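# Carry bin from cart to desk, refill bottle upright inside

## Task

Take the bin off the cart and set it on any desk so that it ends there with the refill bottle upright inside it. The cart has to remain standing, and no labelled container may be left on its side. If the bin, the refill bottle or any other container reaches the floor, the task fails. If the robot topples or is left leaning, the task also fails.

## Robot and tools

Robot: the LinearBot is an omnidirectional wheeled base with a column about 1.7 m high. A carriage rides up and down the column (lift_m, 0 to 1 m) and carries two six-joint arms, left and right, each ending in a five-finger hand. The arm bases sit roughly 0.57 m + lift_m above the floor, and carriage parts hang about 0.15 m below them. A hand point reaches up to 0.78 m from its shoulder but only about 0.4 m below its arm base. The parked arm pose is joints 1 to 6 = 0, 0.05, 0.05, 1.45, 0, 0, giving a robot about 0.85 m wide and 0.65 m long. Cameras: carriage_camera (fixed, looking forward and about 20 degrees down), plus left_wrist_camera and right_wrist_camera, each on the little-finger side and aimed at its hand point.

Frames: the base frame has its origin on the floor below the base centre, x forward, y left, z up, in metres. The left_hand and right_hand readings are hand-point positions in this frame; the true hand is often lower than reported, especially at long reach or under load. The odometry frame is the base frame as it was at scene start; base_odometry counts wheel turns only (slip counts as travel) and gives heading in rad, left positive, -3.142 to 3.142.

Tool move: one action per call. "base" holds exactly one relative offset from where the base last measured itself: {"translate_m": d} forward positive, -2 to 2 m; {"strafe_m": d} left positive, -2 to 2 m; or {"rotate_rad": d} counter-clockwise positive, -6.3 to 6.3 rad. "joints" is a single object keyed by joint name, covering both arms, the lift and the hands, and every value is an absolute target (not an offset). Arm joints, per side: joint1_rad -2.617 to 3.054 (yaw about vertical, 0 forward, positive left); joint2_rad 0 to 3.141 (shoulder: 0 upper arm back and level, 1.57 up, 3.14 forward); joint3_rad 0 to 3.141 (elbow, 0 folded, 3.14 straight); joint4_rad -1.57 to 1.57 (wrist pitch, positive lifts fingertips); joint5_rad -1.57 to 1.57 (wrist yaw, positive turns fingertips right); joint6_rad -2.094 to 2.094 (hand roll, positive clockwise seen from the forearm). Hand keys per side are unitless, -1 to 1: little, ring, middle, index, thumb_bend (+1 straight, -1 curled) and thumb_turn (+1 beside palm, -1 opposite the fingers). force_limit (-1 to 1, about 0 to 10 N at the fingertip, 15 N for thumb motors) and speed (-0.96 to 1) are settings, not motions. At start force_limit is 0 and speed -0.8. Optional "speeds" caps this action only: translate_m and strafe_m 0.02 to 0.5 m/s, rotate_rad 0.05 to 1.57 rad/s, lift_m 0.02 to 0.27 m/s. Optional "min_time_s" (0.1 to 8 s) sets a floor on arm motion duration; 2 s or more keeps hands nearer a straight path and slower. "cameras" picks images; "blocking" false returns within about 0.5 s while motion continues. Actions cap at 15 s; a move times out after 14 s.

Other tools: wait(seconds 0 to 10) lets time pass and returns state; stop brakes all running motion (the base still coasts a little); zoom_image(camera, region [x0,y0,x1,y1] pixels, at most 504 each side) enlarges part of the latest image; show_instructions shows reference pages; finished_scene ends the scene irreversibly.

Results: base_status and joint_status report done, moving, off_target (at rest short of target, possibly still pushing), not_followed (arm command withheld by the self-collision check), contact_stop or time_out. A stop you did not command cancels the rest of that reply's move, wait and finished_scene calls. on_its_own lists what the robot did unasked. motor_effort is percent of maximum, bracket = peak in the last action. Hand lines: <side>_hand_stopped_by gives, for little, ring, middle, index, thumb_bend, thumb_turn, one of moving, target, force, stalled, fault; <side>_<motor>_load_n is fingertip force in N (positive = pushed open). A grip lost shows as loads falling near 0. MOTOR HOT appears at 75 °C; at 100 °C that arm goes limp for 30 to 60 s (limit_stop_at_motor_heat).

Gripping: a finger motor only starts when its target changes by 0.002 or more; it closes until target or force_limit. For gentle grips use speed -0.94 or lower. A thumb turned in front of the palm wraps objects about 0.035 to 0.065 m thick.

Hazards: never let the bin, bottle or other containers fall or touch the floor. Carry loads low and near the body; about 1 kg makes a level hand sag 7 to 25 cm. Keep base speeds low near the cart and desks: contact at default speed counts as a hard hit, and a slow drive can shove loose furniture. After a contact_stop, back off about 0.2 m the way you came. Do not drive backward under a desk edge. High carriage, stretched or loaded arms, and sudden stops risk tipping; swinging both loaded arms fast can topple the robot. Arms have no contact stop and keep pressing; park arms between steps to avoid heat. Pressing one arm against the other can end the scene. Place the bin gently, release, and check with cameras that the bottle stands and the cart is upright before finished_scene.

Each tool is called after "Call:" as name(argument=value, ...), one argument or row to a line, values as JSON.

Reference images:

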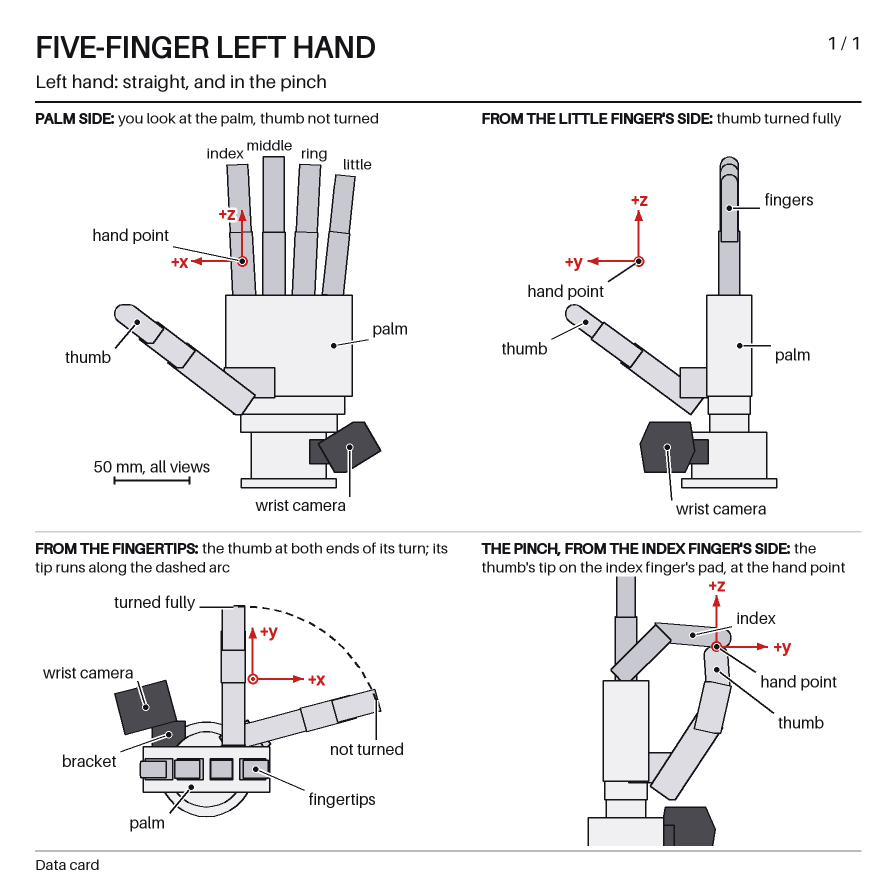

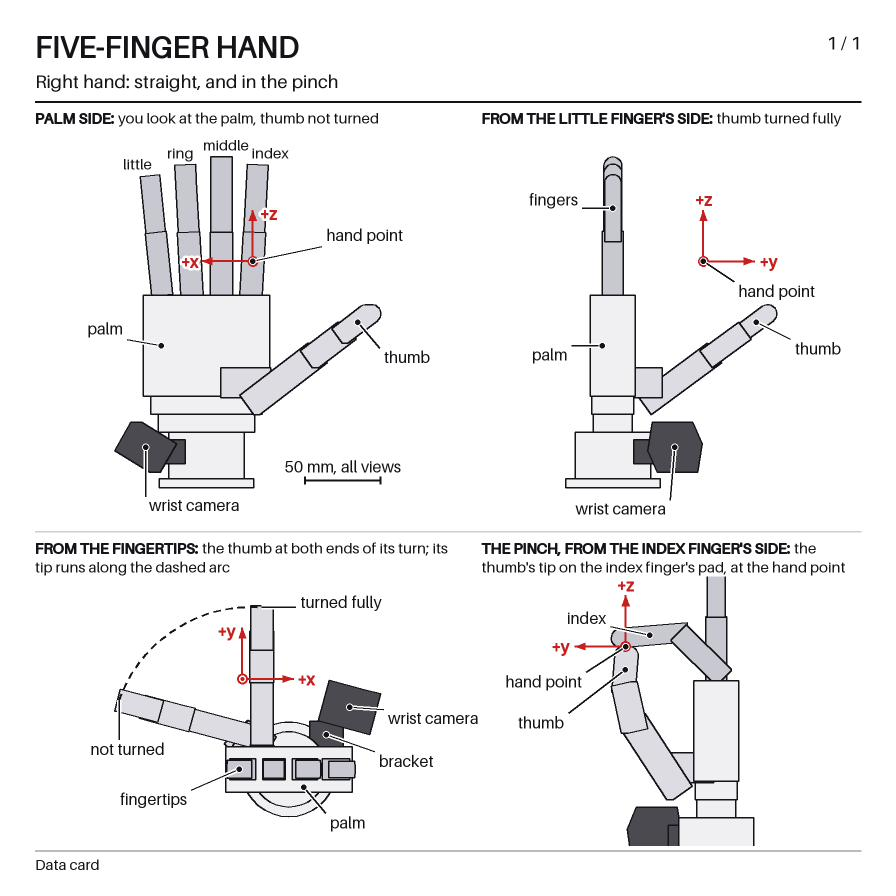

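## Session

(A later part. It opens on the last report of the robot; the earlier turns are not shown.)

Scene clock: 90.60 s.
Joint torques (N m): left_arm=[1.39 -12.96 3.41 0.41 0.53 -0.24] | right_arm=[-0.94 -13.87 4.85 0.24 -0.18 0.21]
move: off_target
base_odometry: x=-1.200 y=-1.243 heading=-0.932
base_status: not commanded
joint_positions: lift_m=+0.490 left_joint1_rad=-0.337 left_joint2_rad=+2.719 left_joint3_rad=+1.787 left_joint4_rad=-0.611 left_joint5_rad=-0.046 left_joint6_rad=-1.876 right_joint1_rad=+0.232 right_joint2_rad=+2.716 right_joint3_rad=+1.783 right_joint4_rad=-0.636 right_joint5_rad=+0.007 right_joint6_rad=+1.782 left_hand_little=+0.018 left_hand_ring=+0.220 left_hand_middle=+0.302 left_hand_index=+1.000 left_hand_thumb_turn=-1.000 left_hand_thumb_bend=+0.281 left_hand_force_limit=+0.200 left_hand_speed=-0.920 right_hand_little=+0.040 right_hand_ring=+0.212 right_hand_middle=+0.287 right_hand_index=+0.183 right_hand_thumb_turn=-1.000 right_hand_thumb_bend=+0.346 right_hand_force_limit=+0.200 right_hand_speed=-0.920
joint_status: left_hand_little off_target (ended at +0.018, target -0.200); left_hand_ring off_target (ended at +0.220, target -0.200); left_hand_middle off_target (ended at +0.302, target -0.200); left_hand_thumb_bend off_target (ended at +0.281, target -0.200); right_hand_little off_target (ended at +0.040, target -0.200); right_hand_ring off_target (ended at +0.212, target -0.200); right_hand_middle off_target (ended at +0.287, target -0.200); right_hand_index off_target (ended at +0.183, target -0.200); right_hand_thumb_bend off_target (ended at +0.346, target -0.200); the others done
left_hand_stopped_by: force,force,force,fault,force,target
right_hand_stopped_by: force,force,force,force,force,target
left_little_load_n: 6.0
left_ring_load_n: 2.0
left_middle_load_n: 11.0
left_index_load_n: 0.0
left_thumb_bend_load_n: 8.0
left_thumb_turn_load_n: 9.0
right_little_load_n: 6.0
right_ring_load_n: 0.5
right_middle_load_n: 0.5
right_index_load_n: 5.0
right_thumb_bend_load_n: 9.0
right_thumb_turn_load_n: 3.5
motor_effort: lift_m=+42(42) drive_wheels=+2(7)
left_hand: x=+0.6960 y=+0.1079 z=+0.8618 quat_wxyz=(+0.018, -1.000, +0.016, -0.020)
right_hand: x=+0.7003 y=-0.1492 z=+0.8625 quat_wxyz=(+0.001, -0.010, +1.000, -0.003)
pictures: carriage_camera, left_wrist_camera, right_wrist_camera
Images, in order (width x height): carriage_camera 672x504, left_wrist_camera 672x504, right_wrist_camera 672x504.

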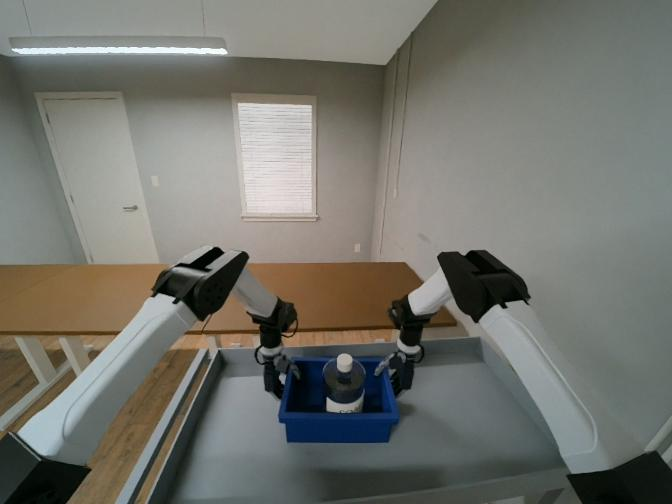

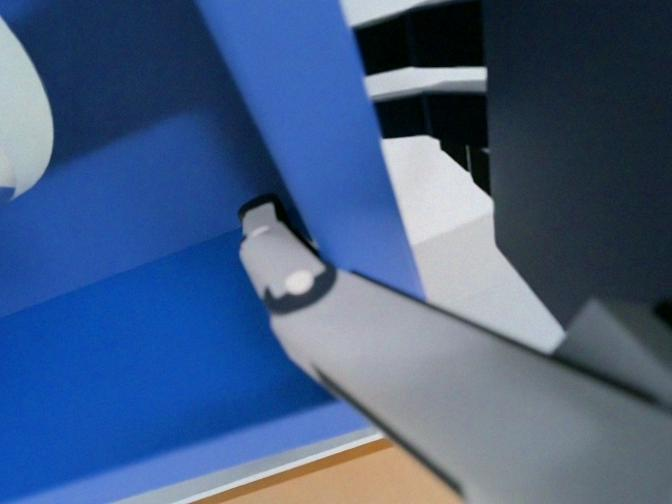

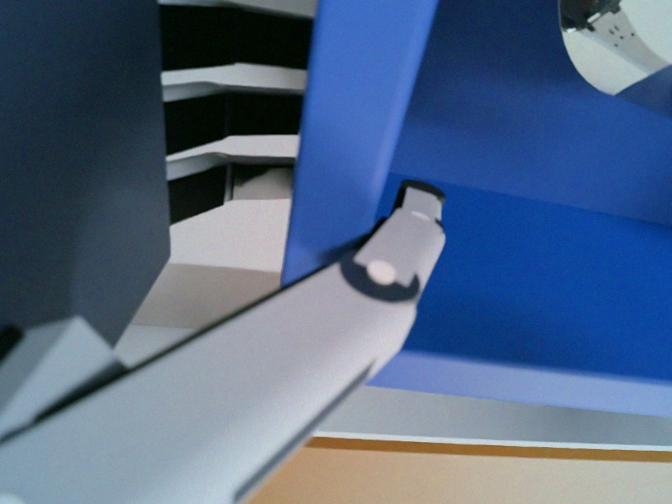

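Call:
move(
  joints={"left_hand_force_limit": 0.5, "right_hand_force_limit": 0.5, "left_hand_little": -0.3, "left_hand_ring": -0.3, "left_hand_middle": -0.3, "left_hand_thumb_bend": -0.3, "right_hand_little": -0.3, "right_hand_ring": -0.3, "right_hand_middle": -0.3, "right_hand_index": -0.3, "right_hand_thumb_bend": -0.3},
)

Call:
move(
  joints={"lift_m": 0.51},
  speeds={"lift_m": 0.03},
  cameras=["all"],
)

Call:
zoom_image(
  camera="carriage_camera",
  region=[240, 340, 440, 490],
)

Scene clock: 92.13 s.
Joint torques (N m): left_arm=[1.98 -12.77 3.43 0.4 0.7 -0.4] | right_arm=[-1.35 -13.79 4.86 0.23 -0.31 0.38]
move: off_target
base_odometry: x=-1.200 y=-1.243 heading=-0.932
base_status: not commanded
joint_positions: lift_m=+0.490 left_joint1_rad=-0.344 left_joint2_rad=+2.717 left_joint3_rad=+1.787 left_joint4_rad=-0.609 left_joint5_rad=-0.063 left_joint6_rad=-1.861 right_joint1_rad=+0.237 right_joint2_rad=+2.715 right_joint3_rad=+1.783 right_joint4_rad=-0.634 right_joint5_rad=+0.025 right_joint6_rad=+1.767 left_hand_little=-0.010 left_hand_ring=+0.200 left_hand_middle=+0.302 left_hand_index=+1.000 left_hand_thumb_turn=-0.999 left_hand_thumb_bend=+0.185 left_hand_force_limit=+0.500 left_hand_speed=-0.920 right_hand_little=-0.039 right_hand_ring=+0.156 right_hand_middle=+0.252 right_hand_index=+0.163 right_hand_thumb_turn=-1.000 right_hand_thumb_bend=+0.345 right_hand_force_limit=+0.500 right_hand_speed=-0.920
joint_status: left_hand_little off_target (ended at -0.010, target -0.300); left_hand_ring off_target (ended at +0.200, target -0.300); left_hand_middle off_target (ended at +0.302, target -0.300); left_hand_thumb_bend off_target (ended at +0.185, target -0.300); right_hand_little off_target (ended at -0.039, target -0.300); right_hand_ring off_target (ended at +0.156, target -0.300); right_hand_middle off_target (ended at +0.252, target -0.300); right_hand_index off_target (ended at +0.163, target -0.300); right_hand_thumb_bend off_target (ended at +0.345, target -0.300); the others done
left_hand_stopped_by: force,force,force,fault,force,target
right_hand_stopped_by: force,force,force,force,force,target
left_little_load_n: 7.0
left_ring_load_n: 7.0
left_middle_load_n: 10.5
left_index_load_n: 0.0
left_thumb_bend_load_n: 10.5
left_thumb_turn_load_n: 12.0
right_little_load_n: 7.0
right_ring_load_n: 6.0
right_middle_load_n: 2.5
right_index_load_n: 2.0
right_thumb_bend_load_n: 11.5
right_thumb_turn_load_n: 4.5
motor_effort: lift_m=+42(42) drive_wheels=+4(7)
left_hand: x=+0.6961 y=+0.1071 z=+0.8624 quat_wxyz=(+0.025, -0.999, +0.026, -0.025)
right_hand: x=+0.7004 y=-0.1497 z=+0.8625 quat_wxyz=(+0.005, -0.020, +1.000, -0.012)
pictures: none

Scene clock: 93.23 s.
Joint torques (N m): left_arm=[0.27 -12.75 3.54 0.41 0.28 -0.2] | right_arm=[-0.8 -14.09 5.33 0.1 -0.27 0.19]
move: done
base_odometry: x=-1.200 y=-1.243 heading=-0.932
base_status: not commanded
joint_positions: lift_m=+0.510 left_joint1_rad=-0.324 left_joint2_rad=+2.717 left_joint3_rad=+1.785 left_joint4_rad=-0.612 left_joint5_rad=-0.018 left_joint6_rad=-1.880 right_joint1_rad=+0.230 right_joint2_rad=+2.718 right_joint3_rad=+1.778 right_joint4_rad=-0.620 right_joint5_rad=+0.019 right_joint6_rad=+1.785 left_hand_little=-0.010 left_hand_ring=+0.199 left_hand_middle=+0.301 left_hand_index=+1.000 left_hand_thumb_turn=-1.000 left_hand_thumb_bend=+0.182 left_hand_force_limit=+0.500 left_hand_speed=-0.920 right_hand_little=-0.039 right_hand_ring=+0.155 right_hand_middle=+0.252 right_hand_index=+0.162 right_hand_thumb_turn=-1.000 right_hand_thumb_bend=+0.343 right_hand_force_limit=+0.500 right_hand_speed=-0.920
joint_status: all done
left_hand_stopped_by: force,force,force,fault,force,target
right_hand_stopped_by: force,force,force,force,force,target
left_little_load_n: 1.0
left_ring_load_n: 0.0
left_middle_load_n: 0.0
left_index_load_n: 0.0
left_thumb_bend_load_n: 1.5
left_thumb_turn_load_n: 0.5
right_little_load_n: 7.5
right_ring_load_n: 0.0
right_middle_load_n: 0.0
right_index_load_n: 0.0
right_thumb_bend_load_n: 0.0
right_thumb_turn_load_n: 0.0
motor_effort: lift_m=+43(47) drive_wheels=+7(7)
left_hand: x=+0.6969 y=+0.1089 z=+0.8836 quat_wxyz=(+0.004, -1.000, +0.007, -0.016)
right_hand: x=+0.7029 y=-0.1522 z=+0.8805 quat_wxyz=(+0.007, -0.008, +1.000, -0.008)
pictures: carriage_camera, left_wrist_camera, right_wrist_camera
Images, in order (width x height): carriage_camera 672x504, left_wrist_camera 672x504, right_wrist_camera 672x504.

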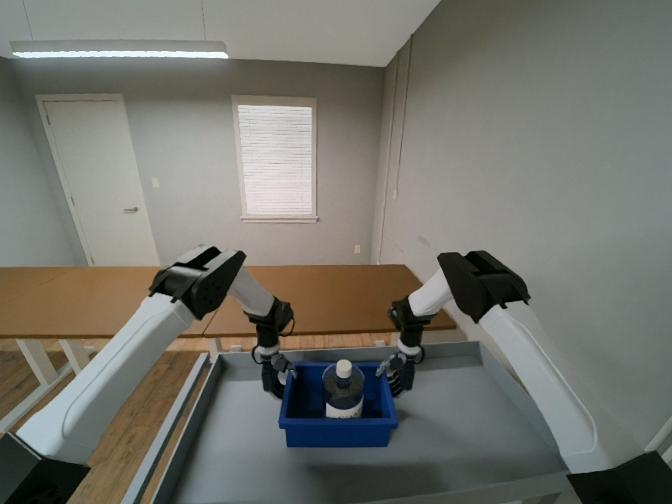

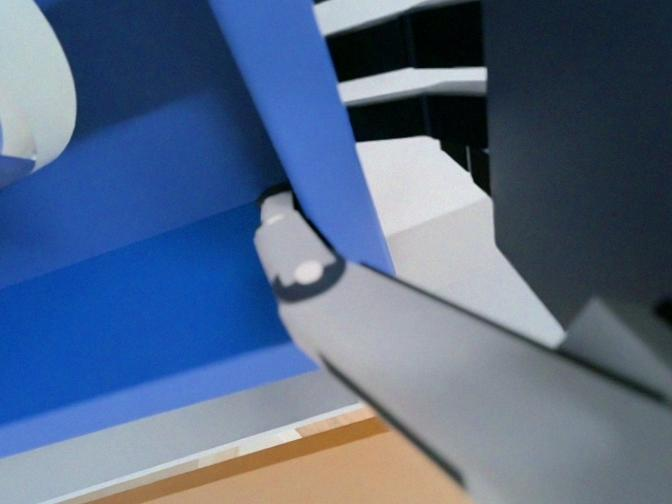

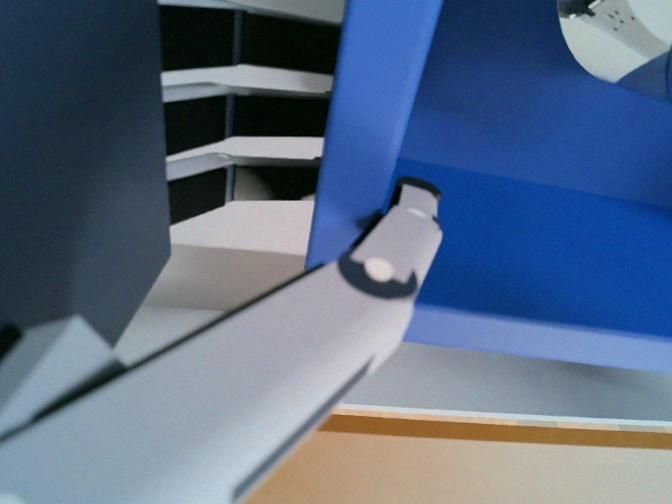

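Scaled by 2.520.

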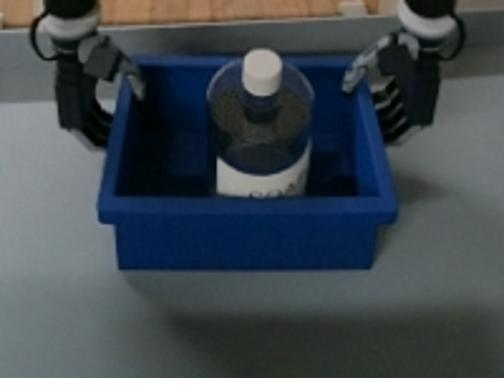

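Call:
move(
  joints={"left_hand_speed": -0.6, "right_hand_speed": -0.6, "left_hand_little": 0.7, "left_hand_ring": 0.7, "left_hand_middle": 0.7, "left_hand_thumb_bend": 0.9, "right_hand_little": 0.7, "right_hand_ring": 0.7, "right_hand_middle": 0.7, "right_hand_index": 0.7, "right_hand_thumb_bend": 0.9},
)

Call:
move(
  joints={"left_joint1_rad": -0.28, "left_joint6_rad": -1.852, "right_joint1_rad": 0.18, "right_joint6_rad": 1.752},
  min_time_s=1,
)

Call:
move(
  joints={"lift_m": 0.487},
  speeds={"lift_m": 0.05},
  cameras=["all"],
)

Call:
zoom_image(
  camera="carriage_camera",
  region=[240, 340, 440, 490],
)

Scene clock: 96.10 s.
Joint torques (N m): left_arm=[0.27 -12.75 3.58 0.41 0.18 -0.14] | right_arm=[-0.81 -13.98 5.3 0.19 -0.23 0.19]
Motor temperatures (°C): left_arm=[32 42 36 39 30 32] | right_arm=[33 52 37 35 30 33]
move: done
base_odometry: x=-1.200 y=-1.243 heading=-0.932
base_status: not commanded
joint_positions: lift_m=+0.510 left_joint1_rad=-0.324 left_joint2_rad=+2.717 left_joint3_rad=+1.785 left_joint4_rad=-0.612 left_joint5_rad=-0.010 left_joint6_rad=-1.885 right_joint1_rad=+0.230 right_joint2_rad=+2.718 right_joint3_rad=+1.778 right_joint4_rad=-0.631 right_joint5_rad=+0.016 right_joint6_rad=+1.785 left_hand_little=+0.700 left_hand_ring=+0.700 left_hand_middle=+0.700 left_hand_index=+1.000 left_hand_thumb_turn=-1.000 left_hand_thumb_bend=+0.900 left_hand_force_limit=+0.500 left_hand_speed=-0.600 right_hand_little=+0.700 right_hand_ring=+0.700 right_hand_middle=+0.700 right_hand_index=+0.700 right_hand_thumb_turn=-1.000 right_hand_thumb_bend=+0.900 right_hand_force_limit=+0.500 right_hand_speed=-0.600
joint_status: all done
left_hand_stopped_by: target,target,target,fault,target,target
right_hand_stopped_by: target,target,target,target,target,target
left_little_load_n: 0.0
left_ring_load_n: 0.0
left_middle_load_n: 0.0
left_index_load_n: 0.0
left_thumb_bend_load_n: 0.0
left_thumb_turn_load_n: 0.0
right_little_load_n: 0.0
right_ring_load_n: 0.0
right_middle_load_n: 0.0
right_index_load_n: 0.0
right_thumb_bend_load_n: 0.0
right_thumb_turn_load_n: 0.0
motor_effort: lift_m=+43(43) drive_wheels=+3(7)
left_hand: x=+0.6967 y=+0.1075 z=+0.8840 quat_wxyz=(+0.000, -1.000, +0.005, -0.015)
right_hand: x=+0.7002 y=-0.1522 z=+0.8806 quat_wxyz=(+0.002, -0.008, +1.000, -0.008)
pictures: none

Scene clock: 97.40 s.
Joint torques (N m): left_arm=[0.08 -12.77 3.58 0.41 0.17 -0.01] | right_arm=[-0.66 -13.98 5.35 0.18 -0.24 -0.07]
move: done
base_odometry: x=-1.200 y=-1.243 heading=-0.932
base_status: not commanded
joint_positions: lift_m=+0.510 left_joint1_rad=-0.282 left_joint2_rad=+2.717 left_joint3_rad=+1.785 left_joint4_rad=-0.612 left_joint5_rad=-0.009 left_joint6_rad=-1.860 right_joint1_rad=+0.184 right_joint2_rad=+2.718 right_joint3_rad=+1.778 right_joint4_rad=-0.631 right_joint5_rad=+0.015 right_joint6_rad=+1.766 left_hand_little=+0.700 left_hand_ring=+0.700 left_hand_middle=+0.700 left_hand_index=+1.000 left_hand_thumb_turn=-1.000 left_hand_thumb_bend=+0.900 left_hand_force_limit=+0.500 left_hand_speed=-0.600 right_hand_little=+0.700 right_hand_ring=+0.700 right_hand_middle=+0.700 right_hand_index=+0.700 right_hand_thumb_turn=-1.000 right_hand_thumb_bend=+0.900 right_hand_force_limit=+0.500 right_hand_speed=-0.600
joint_status: all done
left_hand_stopped_by: target,target,target,fault,target,target
right_hand_stopped_by: target,target,target,target,target,target
left_little_load_n: 0.0
left_ring_load_n: 0.5
left_middle_load_n: 0.0
left_index_load_n: 0.0
left_thumb_bend_load_n: 0.0
left_thumb_turn_load_n: 0.0
right_little_load_n: 0.0
right_ring_load_n: 0.0
right_middle_load_n: 0.0
right_index_load_n: 0.0
right_thumb_bend_load_n: 0.0
right_thumb_turn_load_n: 0.0
motor_effort: lift_m=+43(43) drive_wheels=+5(7)
left_hand: x=+0.7035 y=+0.1266 z=+0.8840 quat_wxyz=(+0.000, -1.000, -0.004, -0.014)
right_hand: x=+0.7060 y=-0.1736 z=+0.8806 quat_wxyz=(+0.002, +0.006, +1.000, -0.007)
pictures: none

Scene clock: 98.23 s.
Joint torques (N m): left_arm=[0.23 -12.78 3.59 0.35 0.02 -0.02] | right_arm=[-0.69 -13.15 5.35 0.26 0.02 0.01]
move: done
base_odometry: x=-1.200 y=-1.243 heading=-0.932
base_status: not commanded
joint_positions: lift_m=+0.487 left_joint1_rad=-0.284 left_joint2_rad=+2.717 left_joint3_rad=+1.785 left_joint4_rad=-0.605 left_joint5_rad=+0.007 left_joint6_rad=-1.858 right_joint1_rad=+0.185 right_joint2_rad=+2.709 right_joint3_rad=+1.778 right_joint4_rad=-0.639 right_joint5_rad=-0.015 right_joint6_rad=+1.759 left_hand_little=+0.700 left_hand_ring=+0.700 left_hand_middle=+0.700 left_hand_index=+1.000 left_hand_thumb_turn=-1.000 left_hand_thumb_bend=+0.900 left_hand_force_limit=+0.500 left_hand_speed=-0.600 right_hand_little=+0.700 right_hand_ring=+0.700 right_hand_middle=+0.700 right_hand_index=+0.700 right_hand_thumb_turn=-1.000 right_hand_thumb_bend=+0.901 right_hand_force_limit=+0.500 right_hand_speed=-0.600
joint_status: all done
left_hand_stopped_by: target,target,target,fault,target,target
right_hand_stopped_by: target,target,target,target,target,target
left_little_load_n: 0.0
left_ring_load_n: 0.0
left_middle_load_n: 0.0
left_index_load_n: 0.0
left_thumb_bend_load_n: 0.0
left_thumb_turn_load_n: 0.0
right_little_load_n: 0.0
right_ring_load_n: 0.0
right_middle_load_n: 0.0
right_index_load_n: 0.0
right_thumb_bend_load_n: 1.5
right_thumb_turn_load_n: -0.5
motor_effort: lift_m=+41(43) drive_wheels=-3(8)
left_hand: x=+0.7037 y=+0.1219 z=+0.8622 quat_wxyz=(-0.008, -1.000, -0.001, -0.015)
right_hand: x=+0.7049 y=-0.1670 z=+0.8630 quat_wxyz=(-0.001, +0.002, +1.000, +0.007)
pictures: carriage_camera, left_wrist_camera, right_wrist_camera
Images, in order (width x height): carriage_camera 672x504, left_wrist_camera 672x504, right_wrist_camera 672x504.

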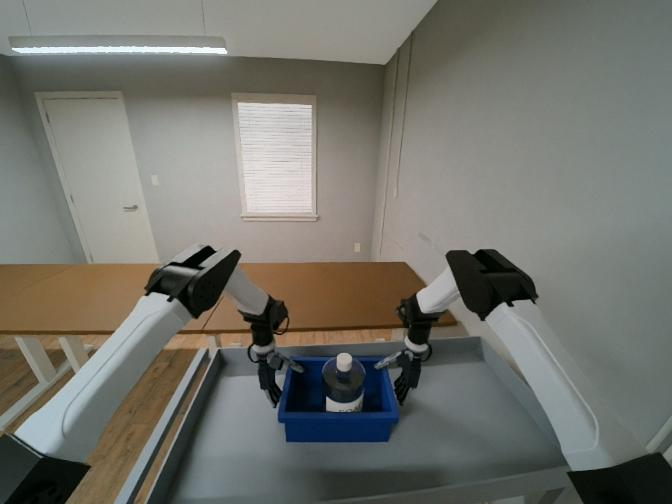

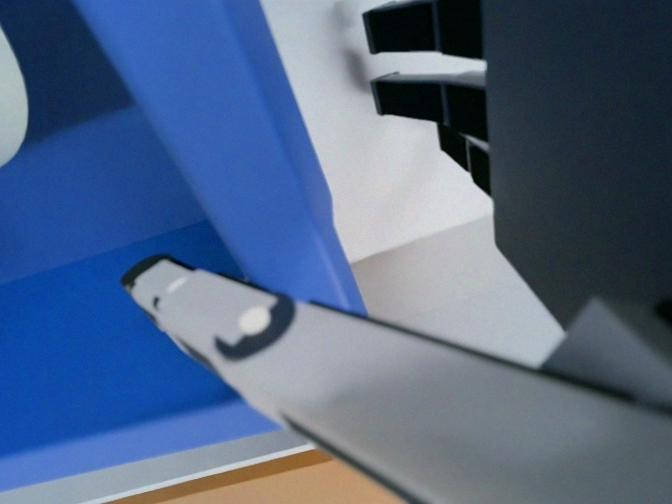

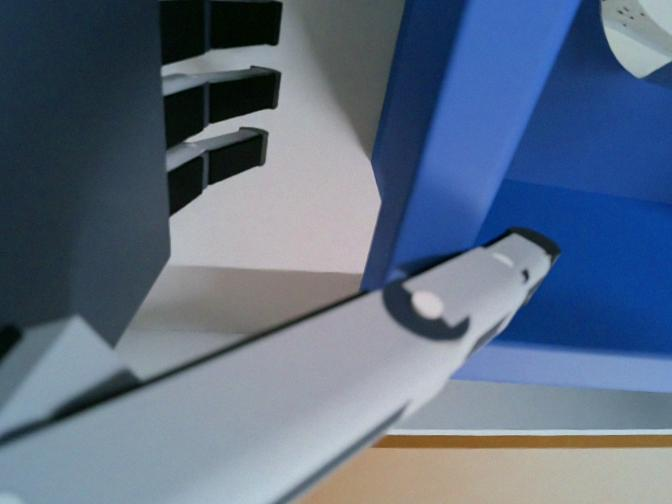

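Scaled by 2.520.

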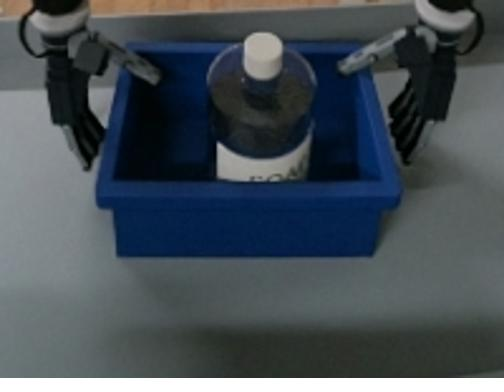

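Call:
zoom_image(
  camera="right_wrist_camera",
  region=[160, 0, 600, 400],
)

Call:
zoom_image(
  camera="left_wrist_camera",
  region=[60, 0, 500, 400],
)

Scaled by 1.145.

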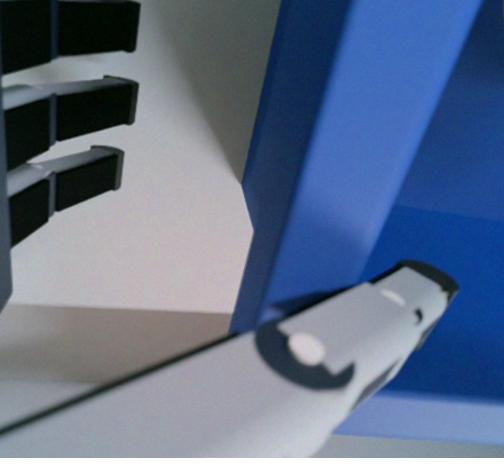

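Scaled by 1.145.

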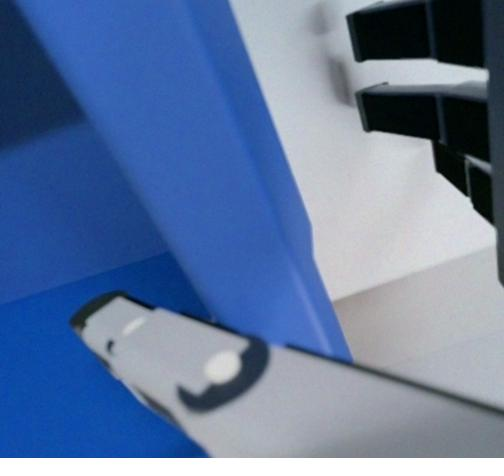

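Call:
move(
  joints={"lift_m": 0.505},
  speeds={"lift_m": 0.05},
)

Call:
move(
  joints={"left_joint1_rad": -0.308, "left_joint6_rad": -1.88, "right_joint1_rad": 0.21, "right_joint6_rad": 1.78},
  min_time_s=1,
)

Call:
move(
  joints={"lift_m": 0.495, "left_hand_speed": -0.9, "right_hand_speed": -0.9, "left_hand_force_limit": 0.0, "right_hand_force_limit": 0.0, "left_hand_little": -0.2, "left_hand_ring": -0.1, "left_hand_middle": -0.1, "right_hand_little": -0.2, "right_hand_ring": -0.1, "right_hand_middle": -0.1, "right_hand_index": -0.1},
  speeds={"lift_m": 0.05},
  cameras=["all"],
)

Call:
zoom_image(
  camera="carriage_camera",
  region=[240, 340, 440, 490],
)

Scene clock: 100.90 s.
Joint torques (N m): left_arm=[0.25 -12.77 3.6 0.38 0.02 -0.02] | right_arm=[-0.72 -13.15 5.26 0.27 0.01 0.01]
move: done
base_odometry: x=-1.200 y=-1.243 heading=-0.932
base_status: not commanded
joint_positions: lift_m=+0.505 left_joint1_rad=-0.284 left_joint2_rad=+2.717 left_joint3_rad=+1.785 left_joint4_rad=-0.608 left_joint5_rad=+0.007 left_joint6_rad=-1.858 right_joint1_rad=+0.185 right_joint2_rad=+2.709 right_joint3_rad=+1.778 right_joint4_rad=-0.638 right_joint5_rad=-0.014 right_joint6_rad=+1.759 left_hand_little=+0.700 left_hand_ring=+0.700 left_hand_middle=+0.700 left_hand_index=+1.000 left_hand_thumb_turn=-1.000 left_hand_thumb_bend=+0.900 left_hand_force_limit=+0.500 left_hand_speed=-0.600 right_hand_little=+0.700 right_hand_ring=+0.700 right_hand_middle=+0.700 right_hand_index=+0.700 right_hand_thumb_turn=-1.000 right_hand_thumb_bend=+0.900 right_hand_force_limit=+0.500 right_hand_speed=-0.600
joint_status: all done
left_hand_stopped_by: target,target,target,fault,target,target
right_hand_stopped_by: target,target,target,target,target,target
left_little_load_n: 0.0
left_ring_load_n: 0.0
left_middle_load_n: 0.0
left_index_load_n: 0.0
left_thumb_bend_load_n: 0.0
left_thumb_turn_load_n: 0.0
right_little_load_n: 0.0
right_ring_load_n: 0.0
right_middle_load_n: 0.0
right_index_load_n: 0.0
right_thumb_bend_load_n: 0.0
right_thumb_turn_load_n: 0.0
motor_effort: lift_m=+41(47) drive_wheels=-3(6)
left_hand: x=+0.7030 y=+0.1221 z=+0.8801 quat_wxyz=(-0.008, -1.000, -0.001, -0.014)
right_hand: x=+0.7051 y=-0.1671 z=+0.8811 quat_wxyz=(-0.001, +0.002, +1.000, +0.007)
pictures: none

Scene clock: 102.20 s.
Joint torques (N m): left_arm=[-0.32 -12.72 3.55 0.37 0.02 -0.15] | right_arm=[-0.02 -13.15 5.3 0.26 0 0.22]
move: done
base_odometry: x=-1.200 y=-1.243 heading=-0.932
base_status: not commanded
joint_positions: lift_m=+0.505 left_joint1_rad=-0.305 left_joint2_rad=+2.717 left_joint3_rad=+1.785 left_joint4_rad=-0.608 left_joint5_rad=+0.007 left_joint6_rad=-1.873 right_joint1_rad=+0.205 right_joint2_rad=+2.709 right_joint3_rad=+1.778 right_joint4_rad=-0.638 right_joint5_rad=-0.014 right_joint6_rad=+1.766 left_hand_little=+0.700 left_hand_ring=+0.700 left_hand_middle=+0.700 left_hand_index=+1.000 left_hand_thumb_turn=-1.000 left_hand_thumb_bend=+0.900 left_hand_force_limit=+0.500 left_hand_speed=-0.600 right_hand_little=+0.700 right_hand_ring=+0.700 right_hand_middle=+0.700 right_hand_index=+0.700 right_hand_thumb_turn=-1.000 right_hand_thumb_bend=+0.900 right_hand_force_limit=+0.500 right_hand_speed=-0.600
joint_status: all done
left_hand_stopped_by: target,target,target,fault,target,target
right_hand_stopped_by: target,target,target,target,target,target
left_little_load_n: 0.0
left_ring_load_n: 0.0
left_middle_load_n: -0.5
left_index_load_n: 0.0
left_thumb_bend_load_n: 0.0
left_thumb_turn_load_n: 0.0
right_little_load_n: 0.0
right_ring_load_n: 0.0
right_middle_load_n: 0.0
right_index_load_n: 0.0
right_thumb_bend_load_n: 0.0
right_thumb_turn_load_n: 0.0
motor_effort: lift_m=+41(41) drive_wheels=+4(8)
left_hand: x=+0.6998 y=+0.1127 z=+0.8801 quat_wxyz=(-0.008, -1.000, +0.002, -0.014)
right_hand: x=+0.7024 y=-0.1575 z=+0.8811 quat_wxyz=(-0.001, -0.005, +1.000, +0.007)
pictures: none

Scene clock: 105.90 s.
Joint torques (N m): left_arm=[-0.55 -12.75 3.56 0.45 0.45 -0.12] | right_arm=[-0.05 -13.15 5.29 0.26 -0.11 0.21]
move: done
base_odometry: x=-1.200 y=-1.243 heading=-0.932
base_status: not commanded
joint_positions: lift_m=+0.495 left_joint1_rad=-0.302 left_joint2_rad=+2.717 left_joint3_rad=+1.785 left_joint4_rad=-0.617 left_joint5_rad=-0.037 left_joint6_rad=-1.875 right_joint1_rad=+0.205 right_joint2_rad=+2.709 right_joint3_rad=+1.778 right_joint4_rad=-0.640 right_joint5_rad=+0.000 right_joint6_rad=+1.767 left_hand_little=-0.200 left_hand_ring=-0.100 left_hand_middle=-0.099 left_hand_index=+1.000 left_hand_thumb_turn=-1.000 left_hand_thumb_bend=+0.900 left_hand_force_limit=+0.000 left_hand_speed=-0.900 right_hand_little=-0.199 right_hand_ring=-0.100 right_hand_middle=-0.100 right_hand_index=-0.100 right_hand_thumb_turn=-1.000 right_hand_thumb_bend=+0.900 right_hand_force_limit=+0.000 right_hand_speed=-0.900
joint_status: all done
left_hand_stopped_by: target,target,target,fault,target,target
right_hand_stopped_by: target,target,target,target,target,target
left_little_load_n: 0.0
left_ring_load_n: 0.0
left_middle_load_n: 2.0
left_index_load_n: 0.0
left_thumb_bend_load_n: 0.0
left_thumb_turn_load_n: 0.0
right_little_load_n: 2.5
right_ring_load_n: 0.0
right_middle_load_n: 0.0
right_index_load_n: 0.0
right_thumb_bend_load_n: 0.0
right_thumb_turn_load_n: 0.0
motor_effort: lift_m=+43(45) drive_wheels=+4(6)
left_hand: x=+0.7006 y=+0.1230 z=+0.8675 quat_wxyz=(+0.015, -1.000, -0.001, -0.016)
right_hand: x=+0.7026 y=-0.1602 z=+0.8702 quat_wxyz=(+0.000, -0.005, +1.000, +0.000)
pictures: carriage_camera, left_wrist_camera, right_wrist_camera
Images, in order (width x height): carriage_camera 672x504, left_wrist_camera 672x504, right_wrist_camera 672x504.

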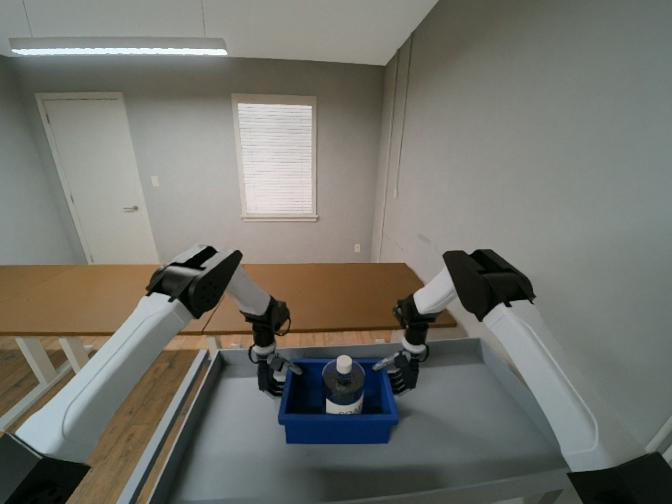

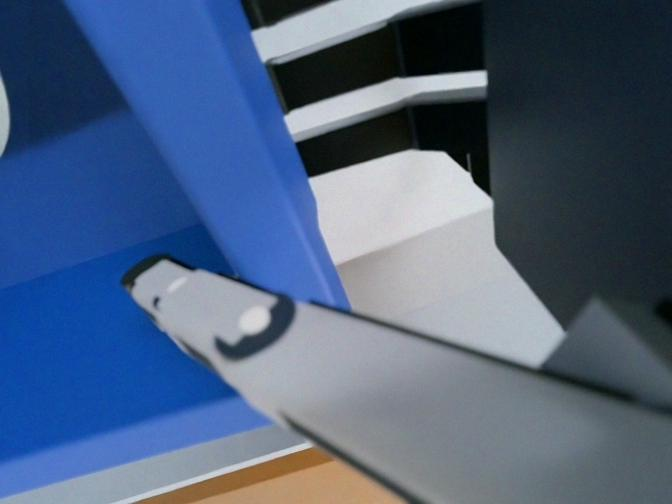

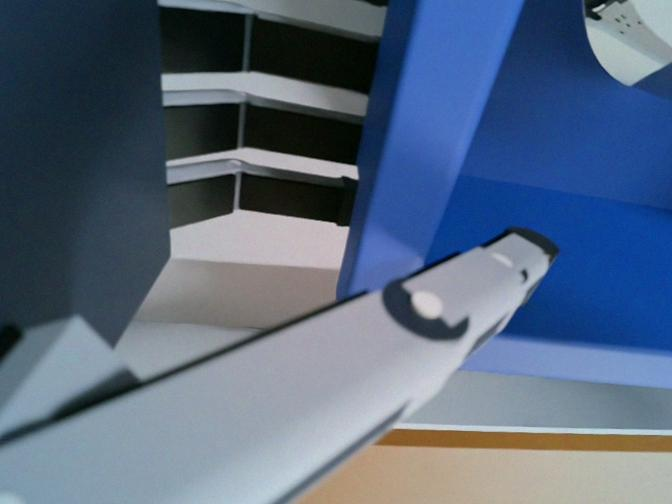

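Scaled by 2.520.

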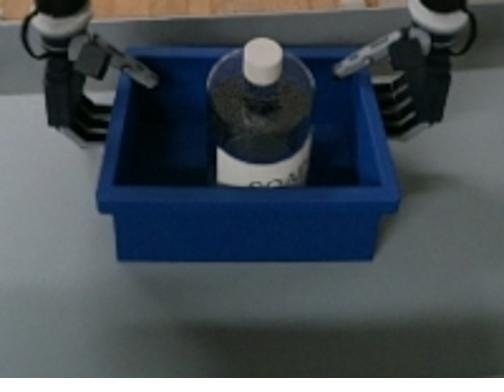

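Call:
move(
  joints={"lift_m": 0.515},
  speeds={"lift_m": 0.03},
  cameras=["all"],
)

Call:
zoom_image(
  camera="carriage_camera",
  region=[240, 340, 440, 490],
)

Scene clock: 107.23 s.
Joint torques (N m): left_arm=[-0.54 -12.77 3.58 0.48 0.47 -0.11] | right_arm=[0.05 -14.46 5.7 0.29 -0.41 0.21]
move: done
base_odometry: x=-1.200 y=-1.243 heading=-0.932
base_status: not commanded
joint_positions: lift_m=+0.515 left_joint1_rad=-0.302 left_joint2_rad=+2.717 left_joint3_rad=+1.784 left_joint4_rad=-0.621 left_joint5_rad=-0.038 left_joint6_rad=-1.876 right_joint1_rad=+0.205 right_joint2_rad=+2.723 right_joint3_rad=+1.773 right_joint4_rad=-0.644 right_joint5_rad=+0.035 right_joint6_rad=+1.769 left_hand_little=-0.200 left_hand_ring=-0.100 left_hand_middle=-0.100 left_hand_index=+1.000 left_hand_thumb_turn=-1.000 left_hand_thumb_bend=+0.900 left_hand_force_limit=+0.000 left_hand_speed=-0.900 right_hand_little=-0.200 right_hand_ring=-0.099 right_hand_middle=-0.099 right_hand_index=-0.100 right_hand_thumb_turn=-1.000 right_hand_thumb_bend=+0.900 right_hand_force_limit=+0.000 right_hand_speed=-0.900
joint_status: all done
left_hand_stopped_by: target,target,target,fault,target,target
right_hand_stopped_by: target,target,target,target,target,target
left_little_load_n: 0.0
left_ring_load_n: 3.0
left_middle_load_n: 0.5
left_index_load_n: 0.0
left_thumb_bend_load_n: 0.0
left_thumb_turn_load_n: 0.0
right_little_load_n: 0.0
right_ring_load_n: 5.5
right_middle_load_n: 3.5
right_index_load_n: 0.0
right_thumb_bend_load_n: 0.0
right_thumb_turn_load_n: 0.0
motor_effort: lift_m=+44(48) drive_wheels=-1(5)
left_hand: x=+0.6995 y=+0.1235 z=+0.8870 quat_wxyz=(+0.015, -1.000, -0.001, -0.014)
right_hand: x=+0.6964 y=-0.1691 z=+0.8802 quat_wxyz=(-0.008, -0.004, +1.000, -0.020)
pictures: carriage_camera, left_wrist_camera, right_wrist_camera
Images, in order (width x height): carriage_camera 672x504, left_wrist_camera 672x504, right_wrist_camera 672x504.

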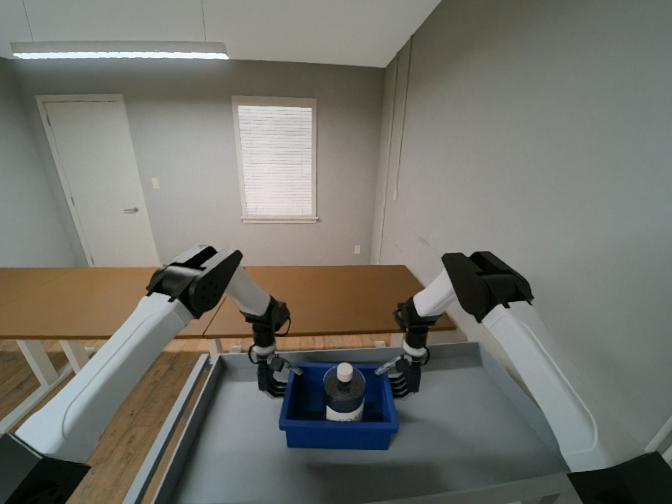

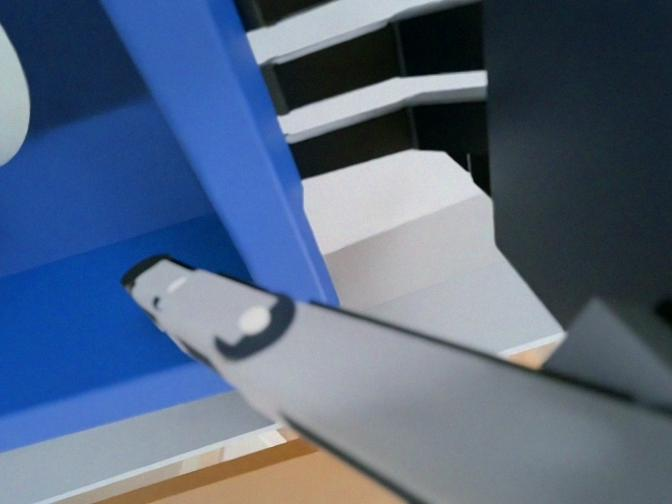

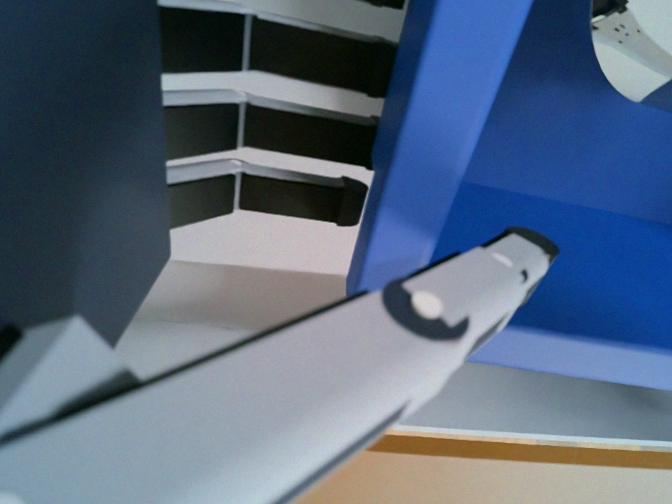

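Scaled by 2.520.

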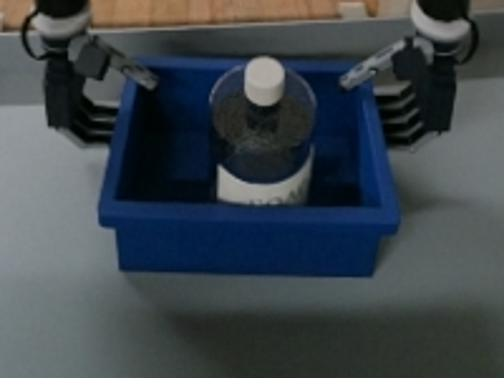

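Call:
move(
  joints={"left_hand_speed": 0.0, "right_hand_speed": 0.0, "left_hand_little": 0.9, "left_hand_ring": 0.9, "left_hand_middle": 0.9, "right_hand_little": 0.9, "right_hand_ring": 0.9, "right_hand_middle": 0.9, "right_hand_index": 0.9, "right_hand_thumb_bend": 0.95},
)

Call:
move(
  joints={"lift_m": 0.58},
  speeds={"lift_m": 0.1},
)

Call:
move(
  joints={"left_joint1_rad": 0.1, "left_joint6_rad": -0.3, "left_joint5_rad": 0.7},
  min_time_s=1.5,
  cameras=["all"],
)

Scene clock: 109.63 s.
Joint torques (N m): left_arm=[-0.54 -12.72 3.58 0.45 0.18 -0.11] | right_arm=[0.03 -14.32 5.72 0.25 -0.24 0.2]
move: done
base_odometry: x=-1.200 y=-1.243 heading=-0.932
base_status: not commanded
joint_positions: lift_m=+0.515 left_joint1_rad=-0.302 left_joint2_rad=+2.717 left_joint3_rad=+1.784 left_joint4_rad=-0.617 left_joint5_rad=-0.011 left_joint6_rad=-1.876 right_joint1_rad=+0.205 right_joint2_rad=+2.721 right_joint3_rad=+1.773 right_joint4_rad=-0.642 right_joint5_rad=+0.016 right_joint6_rad=+1.769 left_hand_little=+0.900 left_hand_ring=+0.900 left_hand_middle=+0.900 left_hand_index=+1.000 left_hand_thumb_turn=-1.000 left_hand_thumb_bend=+0.900 left_hand_force_limit=+0.000 left_hand_speed=+0.000 right_hand_little=+0.900 right_hand_ring=+0.900 right_hand_middle=+0.900 right_hand_index=+0.900 right_hand_thumb_turn=-1.000 right_hand_thumb_bend=+0.950 right_hand_force_limit=+0.000 right_hand_speed=+0.000
joint_status: all done
left_hand_stopped_by: target,target,target,fault,target,target
right_hand_stopped_by: target,target,target,target,target,target
left_little_load_n: 0.0
left_ring_load_n: 0.0
left_middle_load_n: 0.0
left_index_load_n: 0.0
left_thumb_bend_load_n: 0.0
left_thumb_turn_load_n: 0.0
right_little_load_n: 0.0
right_ring_load_n: 0.0
right_middle_load_n: 0.0
right_index_load_n: 0.0
right_thumb_bend_load_n: 0.0
right_thumb_turn_load_n: 0.0
motor_effort: lift_m=+43(44) drive_wheels=+2(6)
left_hand: x=+0.6988 y=+0.1182 z=+0.8884 quat_wxyz=(+0.002, -1.000, -0.001, -0.012)
right_hand: x=+0.6969 y=-0.1652 z=+0.8821 quat_wxyz=(-0.008, -0.003, +1.000, -0.010)
pictures: none

Scene clock: 110.67 s.
Joint torques (N m): left_arm=[-0.54 -12.74 3.6 0.41 0.18 -0.12] | right_arm=[0.06 -14.09 5.76 0.25 -0.24 0.2]
move: done
base_odometry: x=-1.200 y=-1.243 heading=-0.932
base_status: not commanded
joint_positions: lift_m=+0.580 left_joint1_rad=-0.302 left_joint2_rad=+2.717 left_joint3_rad=+1.784 left_joint4_rad=-0.612 left_joint5_rad=-0.009 left_joint6_rad=-1.876 right_joint1_rad=+0.205 right_joint2_rad=+2.719 right_joint3_rad=+1.773 right_joint4_rad=-0.640 right_joint5_rad=+0.016 right_joint6_rad=+1.769 left_hand_little=+0.900 left_hand_ring=+0.900 left_hand_middle=+0.900 left_hand_index=+1.000 left_hand_thumb_turn=-1.000 left_hand_thumb_bend=+0.900 left_hand_force_limit=+0.000 left_hand_speed=+0.000 right_hand_little=+0.900 right_hand_ring=+0.900 right_hand_middle=+0.900 right_hand_index=+0.900 right_hand_thumb_turn=-1.000 right_hand_thumb_bend=+0.950 right_hand_force_limit=+0.000 right_hand_speed=+0.000
joint_status: all done
left_hand_stopped_by: target,target,target,fault,target,target
right_hand_stopped_by: target,target,target,target,target,target
left_little_load_n: 0.0
left_ring_load_n: 0.0
left_middle_load_n: 0.5
left_index_load_n: 0.0
left_thumb_bend_load_n: -0.5
left_thumb_turn_load_n: 0.0
right_little_load_n: 0.0
right_ring_load_n: 0.0
right_middle_load_n: 0.0
right_index_load_n: 0.0
right_thumb_bend_load_n: 0.0
right_thumb_turn_load_n: 0.0
motor_effort: lift_m=+41(50) drive_wheels=+0(7)
left_hand: x=+0.7001 y=+0.1175 z=+0.9539 quat_wxyz=(+0.001, -1.000, -0.001, -0.014)
right_hand: x=+0.6981 y=-0.1648 z=+0.9486 quat_wxyz=(-0.006, -0.003, +1.000, -0.009)
pictures: none

Scene clock: 112.70 s.
Joint torques (N m): left_arm=[0.06 -12.72 3.59 0.36 0.67 -0.02] | right_arm=[0.06 -14.05 5.75 0.23 -0.24 0.2]
move: done
base_odometry: x=-1.200 y=-1.243 heading=-0.932
base_status: not commanded
joint_positions: lift_m=+0.580 left_joint1_rad=+0.099 left_joint2_rad=+2.717 left_joint3_rad=+1.784 left_joint4_rad=-0.612 left_joint5_rad=+0.690 left_joint6_rad=-0.309 right_joint1_rad=+0.205 right_joint2_rad=+2.719 right_joint3_rad=+1.773 right_joint4_rad=-0.640 right_joint5_rad=+0.015 right_joint6_rad=+1.769 left_hand_little=+0.900 left_hand_ring=+0.900 left_hand_middle=+0.900 left_hand_index=+1.000 left_hand_thumb_turn=-1.000 left_hand_thumb_bend=+0.900 left_hand_force_limit=+0.000 left_hand_speed=+0.000 right_hand_little=+0.900 right_hand_ring=+0.900 right_hand_middle=+0.900 right_hand_index=+0.900 right_hand_thumb_turn=-1.000 right_hand_thumb_bend=+0.950 right_hand_force_limit=+0.000 right_hand_speed=+0.000
joint_status: all done
left_hand_stopped_by: target,target,target,fault,target,target
right_hand_stopped_by: target,target,target,target,target,target
left_little_load_n: 0.0
left_ring_load_n: 0.0
left_middle_load_n: 0.0
left_index_load_n: 0.0
left_thumb_bend_load_n: 0.0
left_thumb_turn_load_n: 0.0
right_little_load_n: 0.0
right_ring_load_n: 0.0
right_middle_load_n: 0.0
right_index_load_n: 0.0
right_thumb_bend_load_n: 0.0
right_thumb_turn_load_n: 0.0
motor_effort: lift_m=+41(41) drive_wheels=+5(6)
left_hand: x=+0.6534 y=+0.1943 z=+1.0266 quat_wxyz=(-0.255, -0.784, +0.521, -0.222)
right_hand: x=+0.6980 y=-0.1648 z=+0.9486 quat_wxyz=(-0.006, -0.003, +1.000, -0.009)
pictures: carriage_camera, left_wrist_camera, right_wrist_camera
Images, in order (width x height): carriage_camera 672x504, left_wrist_camera 672x504, right_wrist_camera 672x504.

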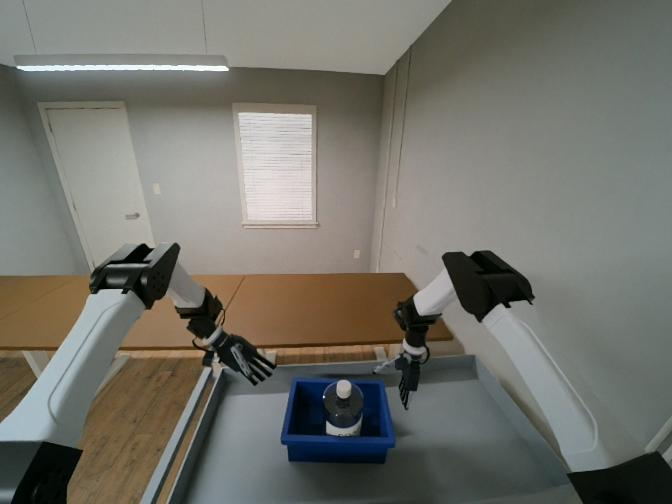

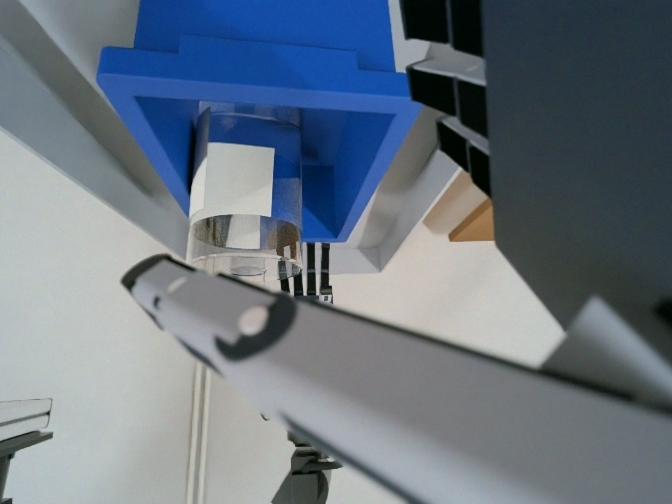

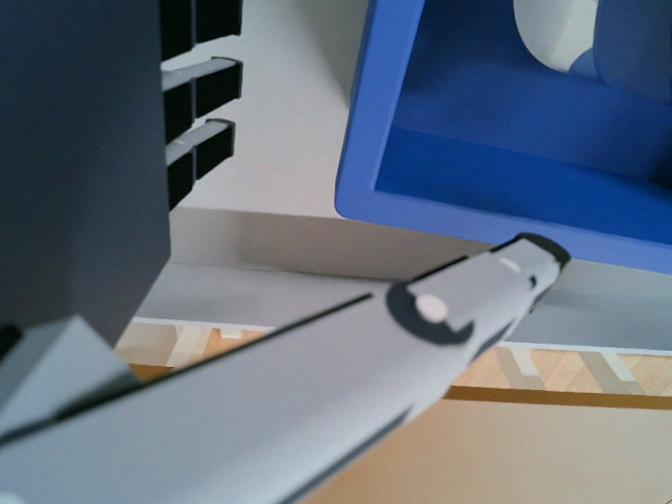

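Call:
zoom_image(
  camera="left_wrist_camera",
  region=[80, 0, 440, 260],
)

Scaled by 1.400.

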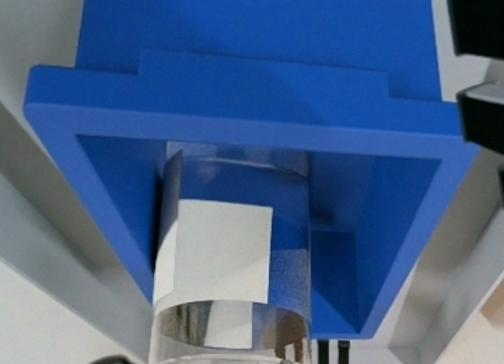

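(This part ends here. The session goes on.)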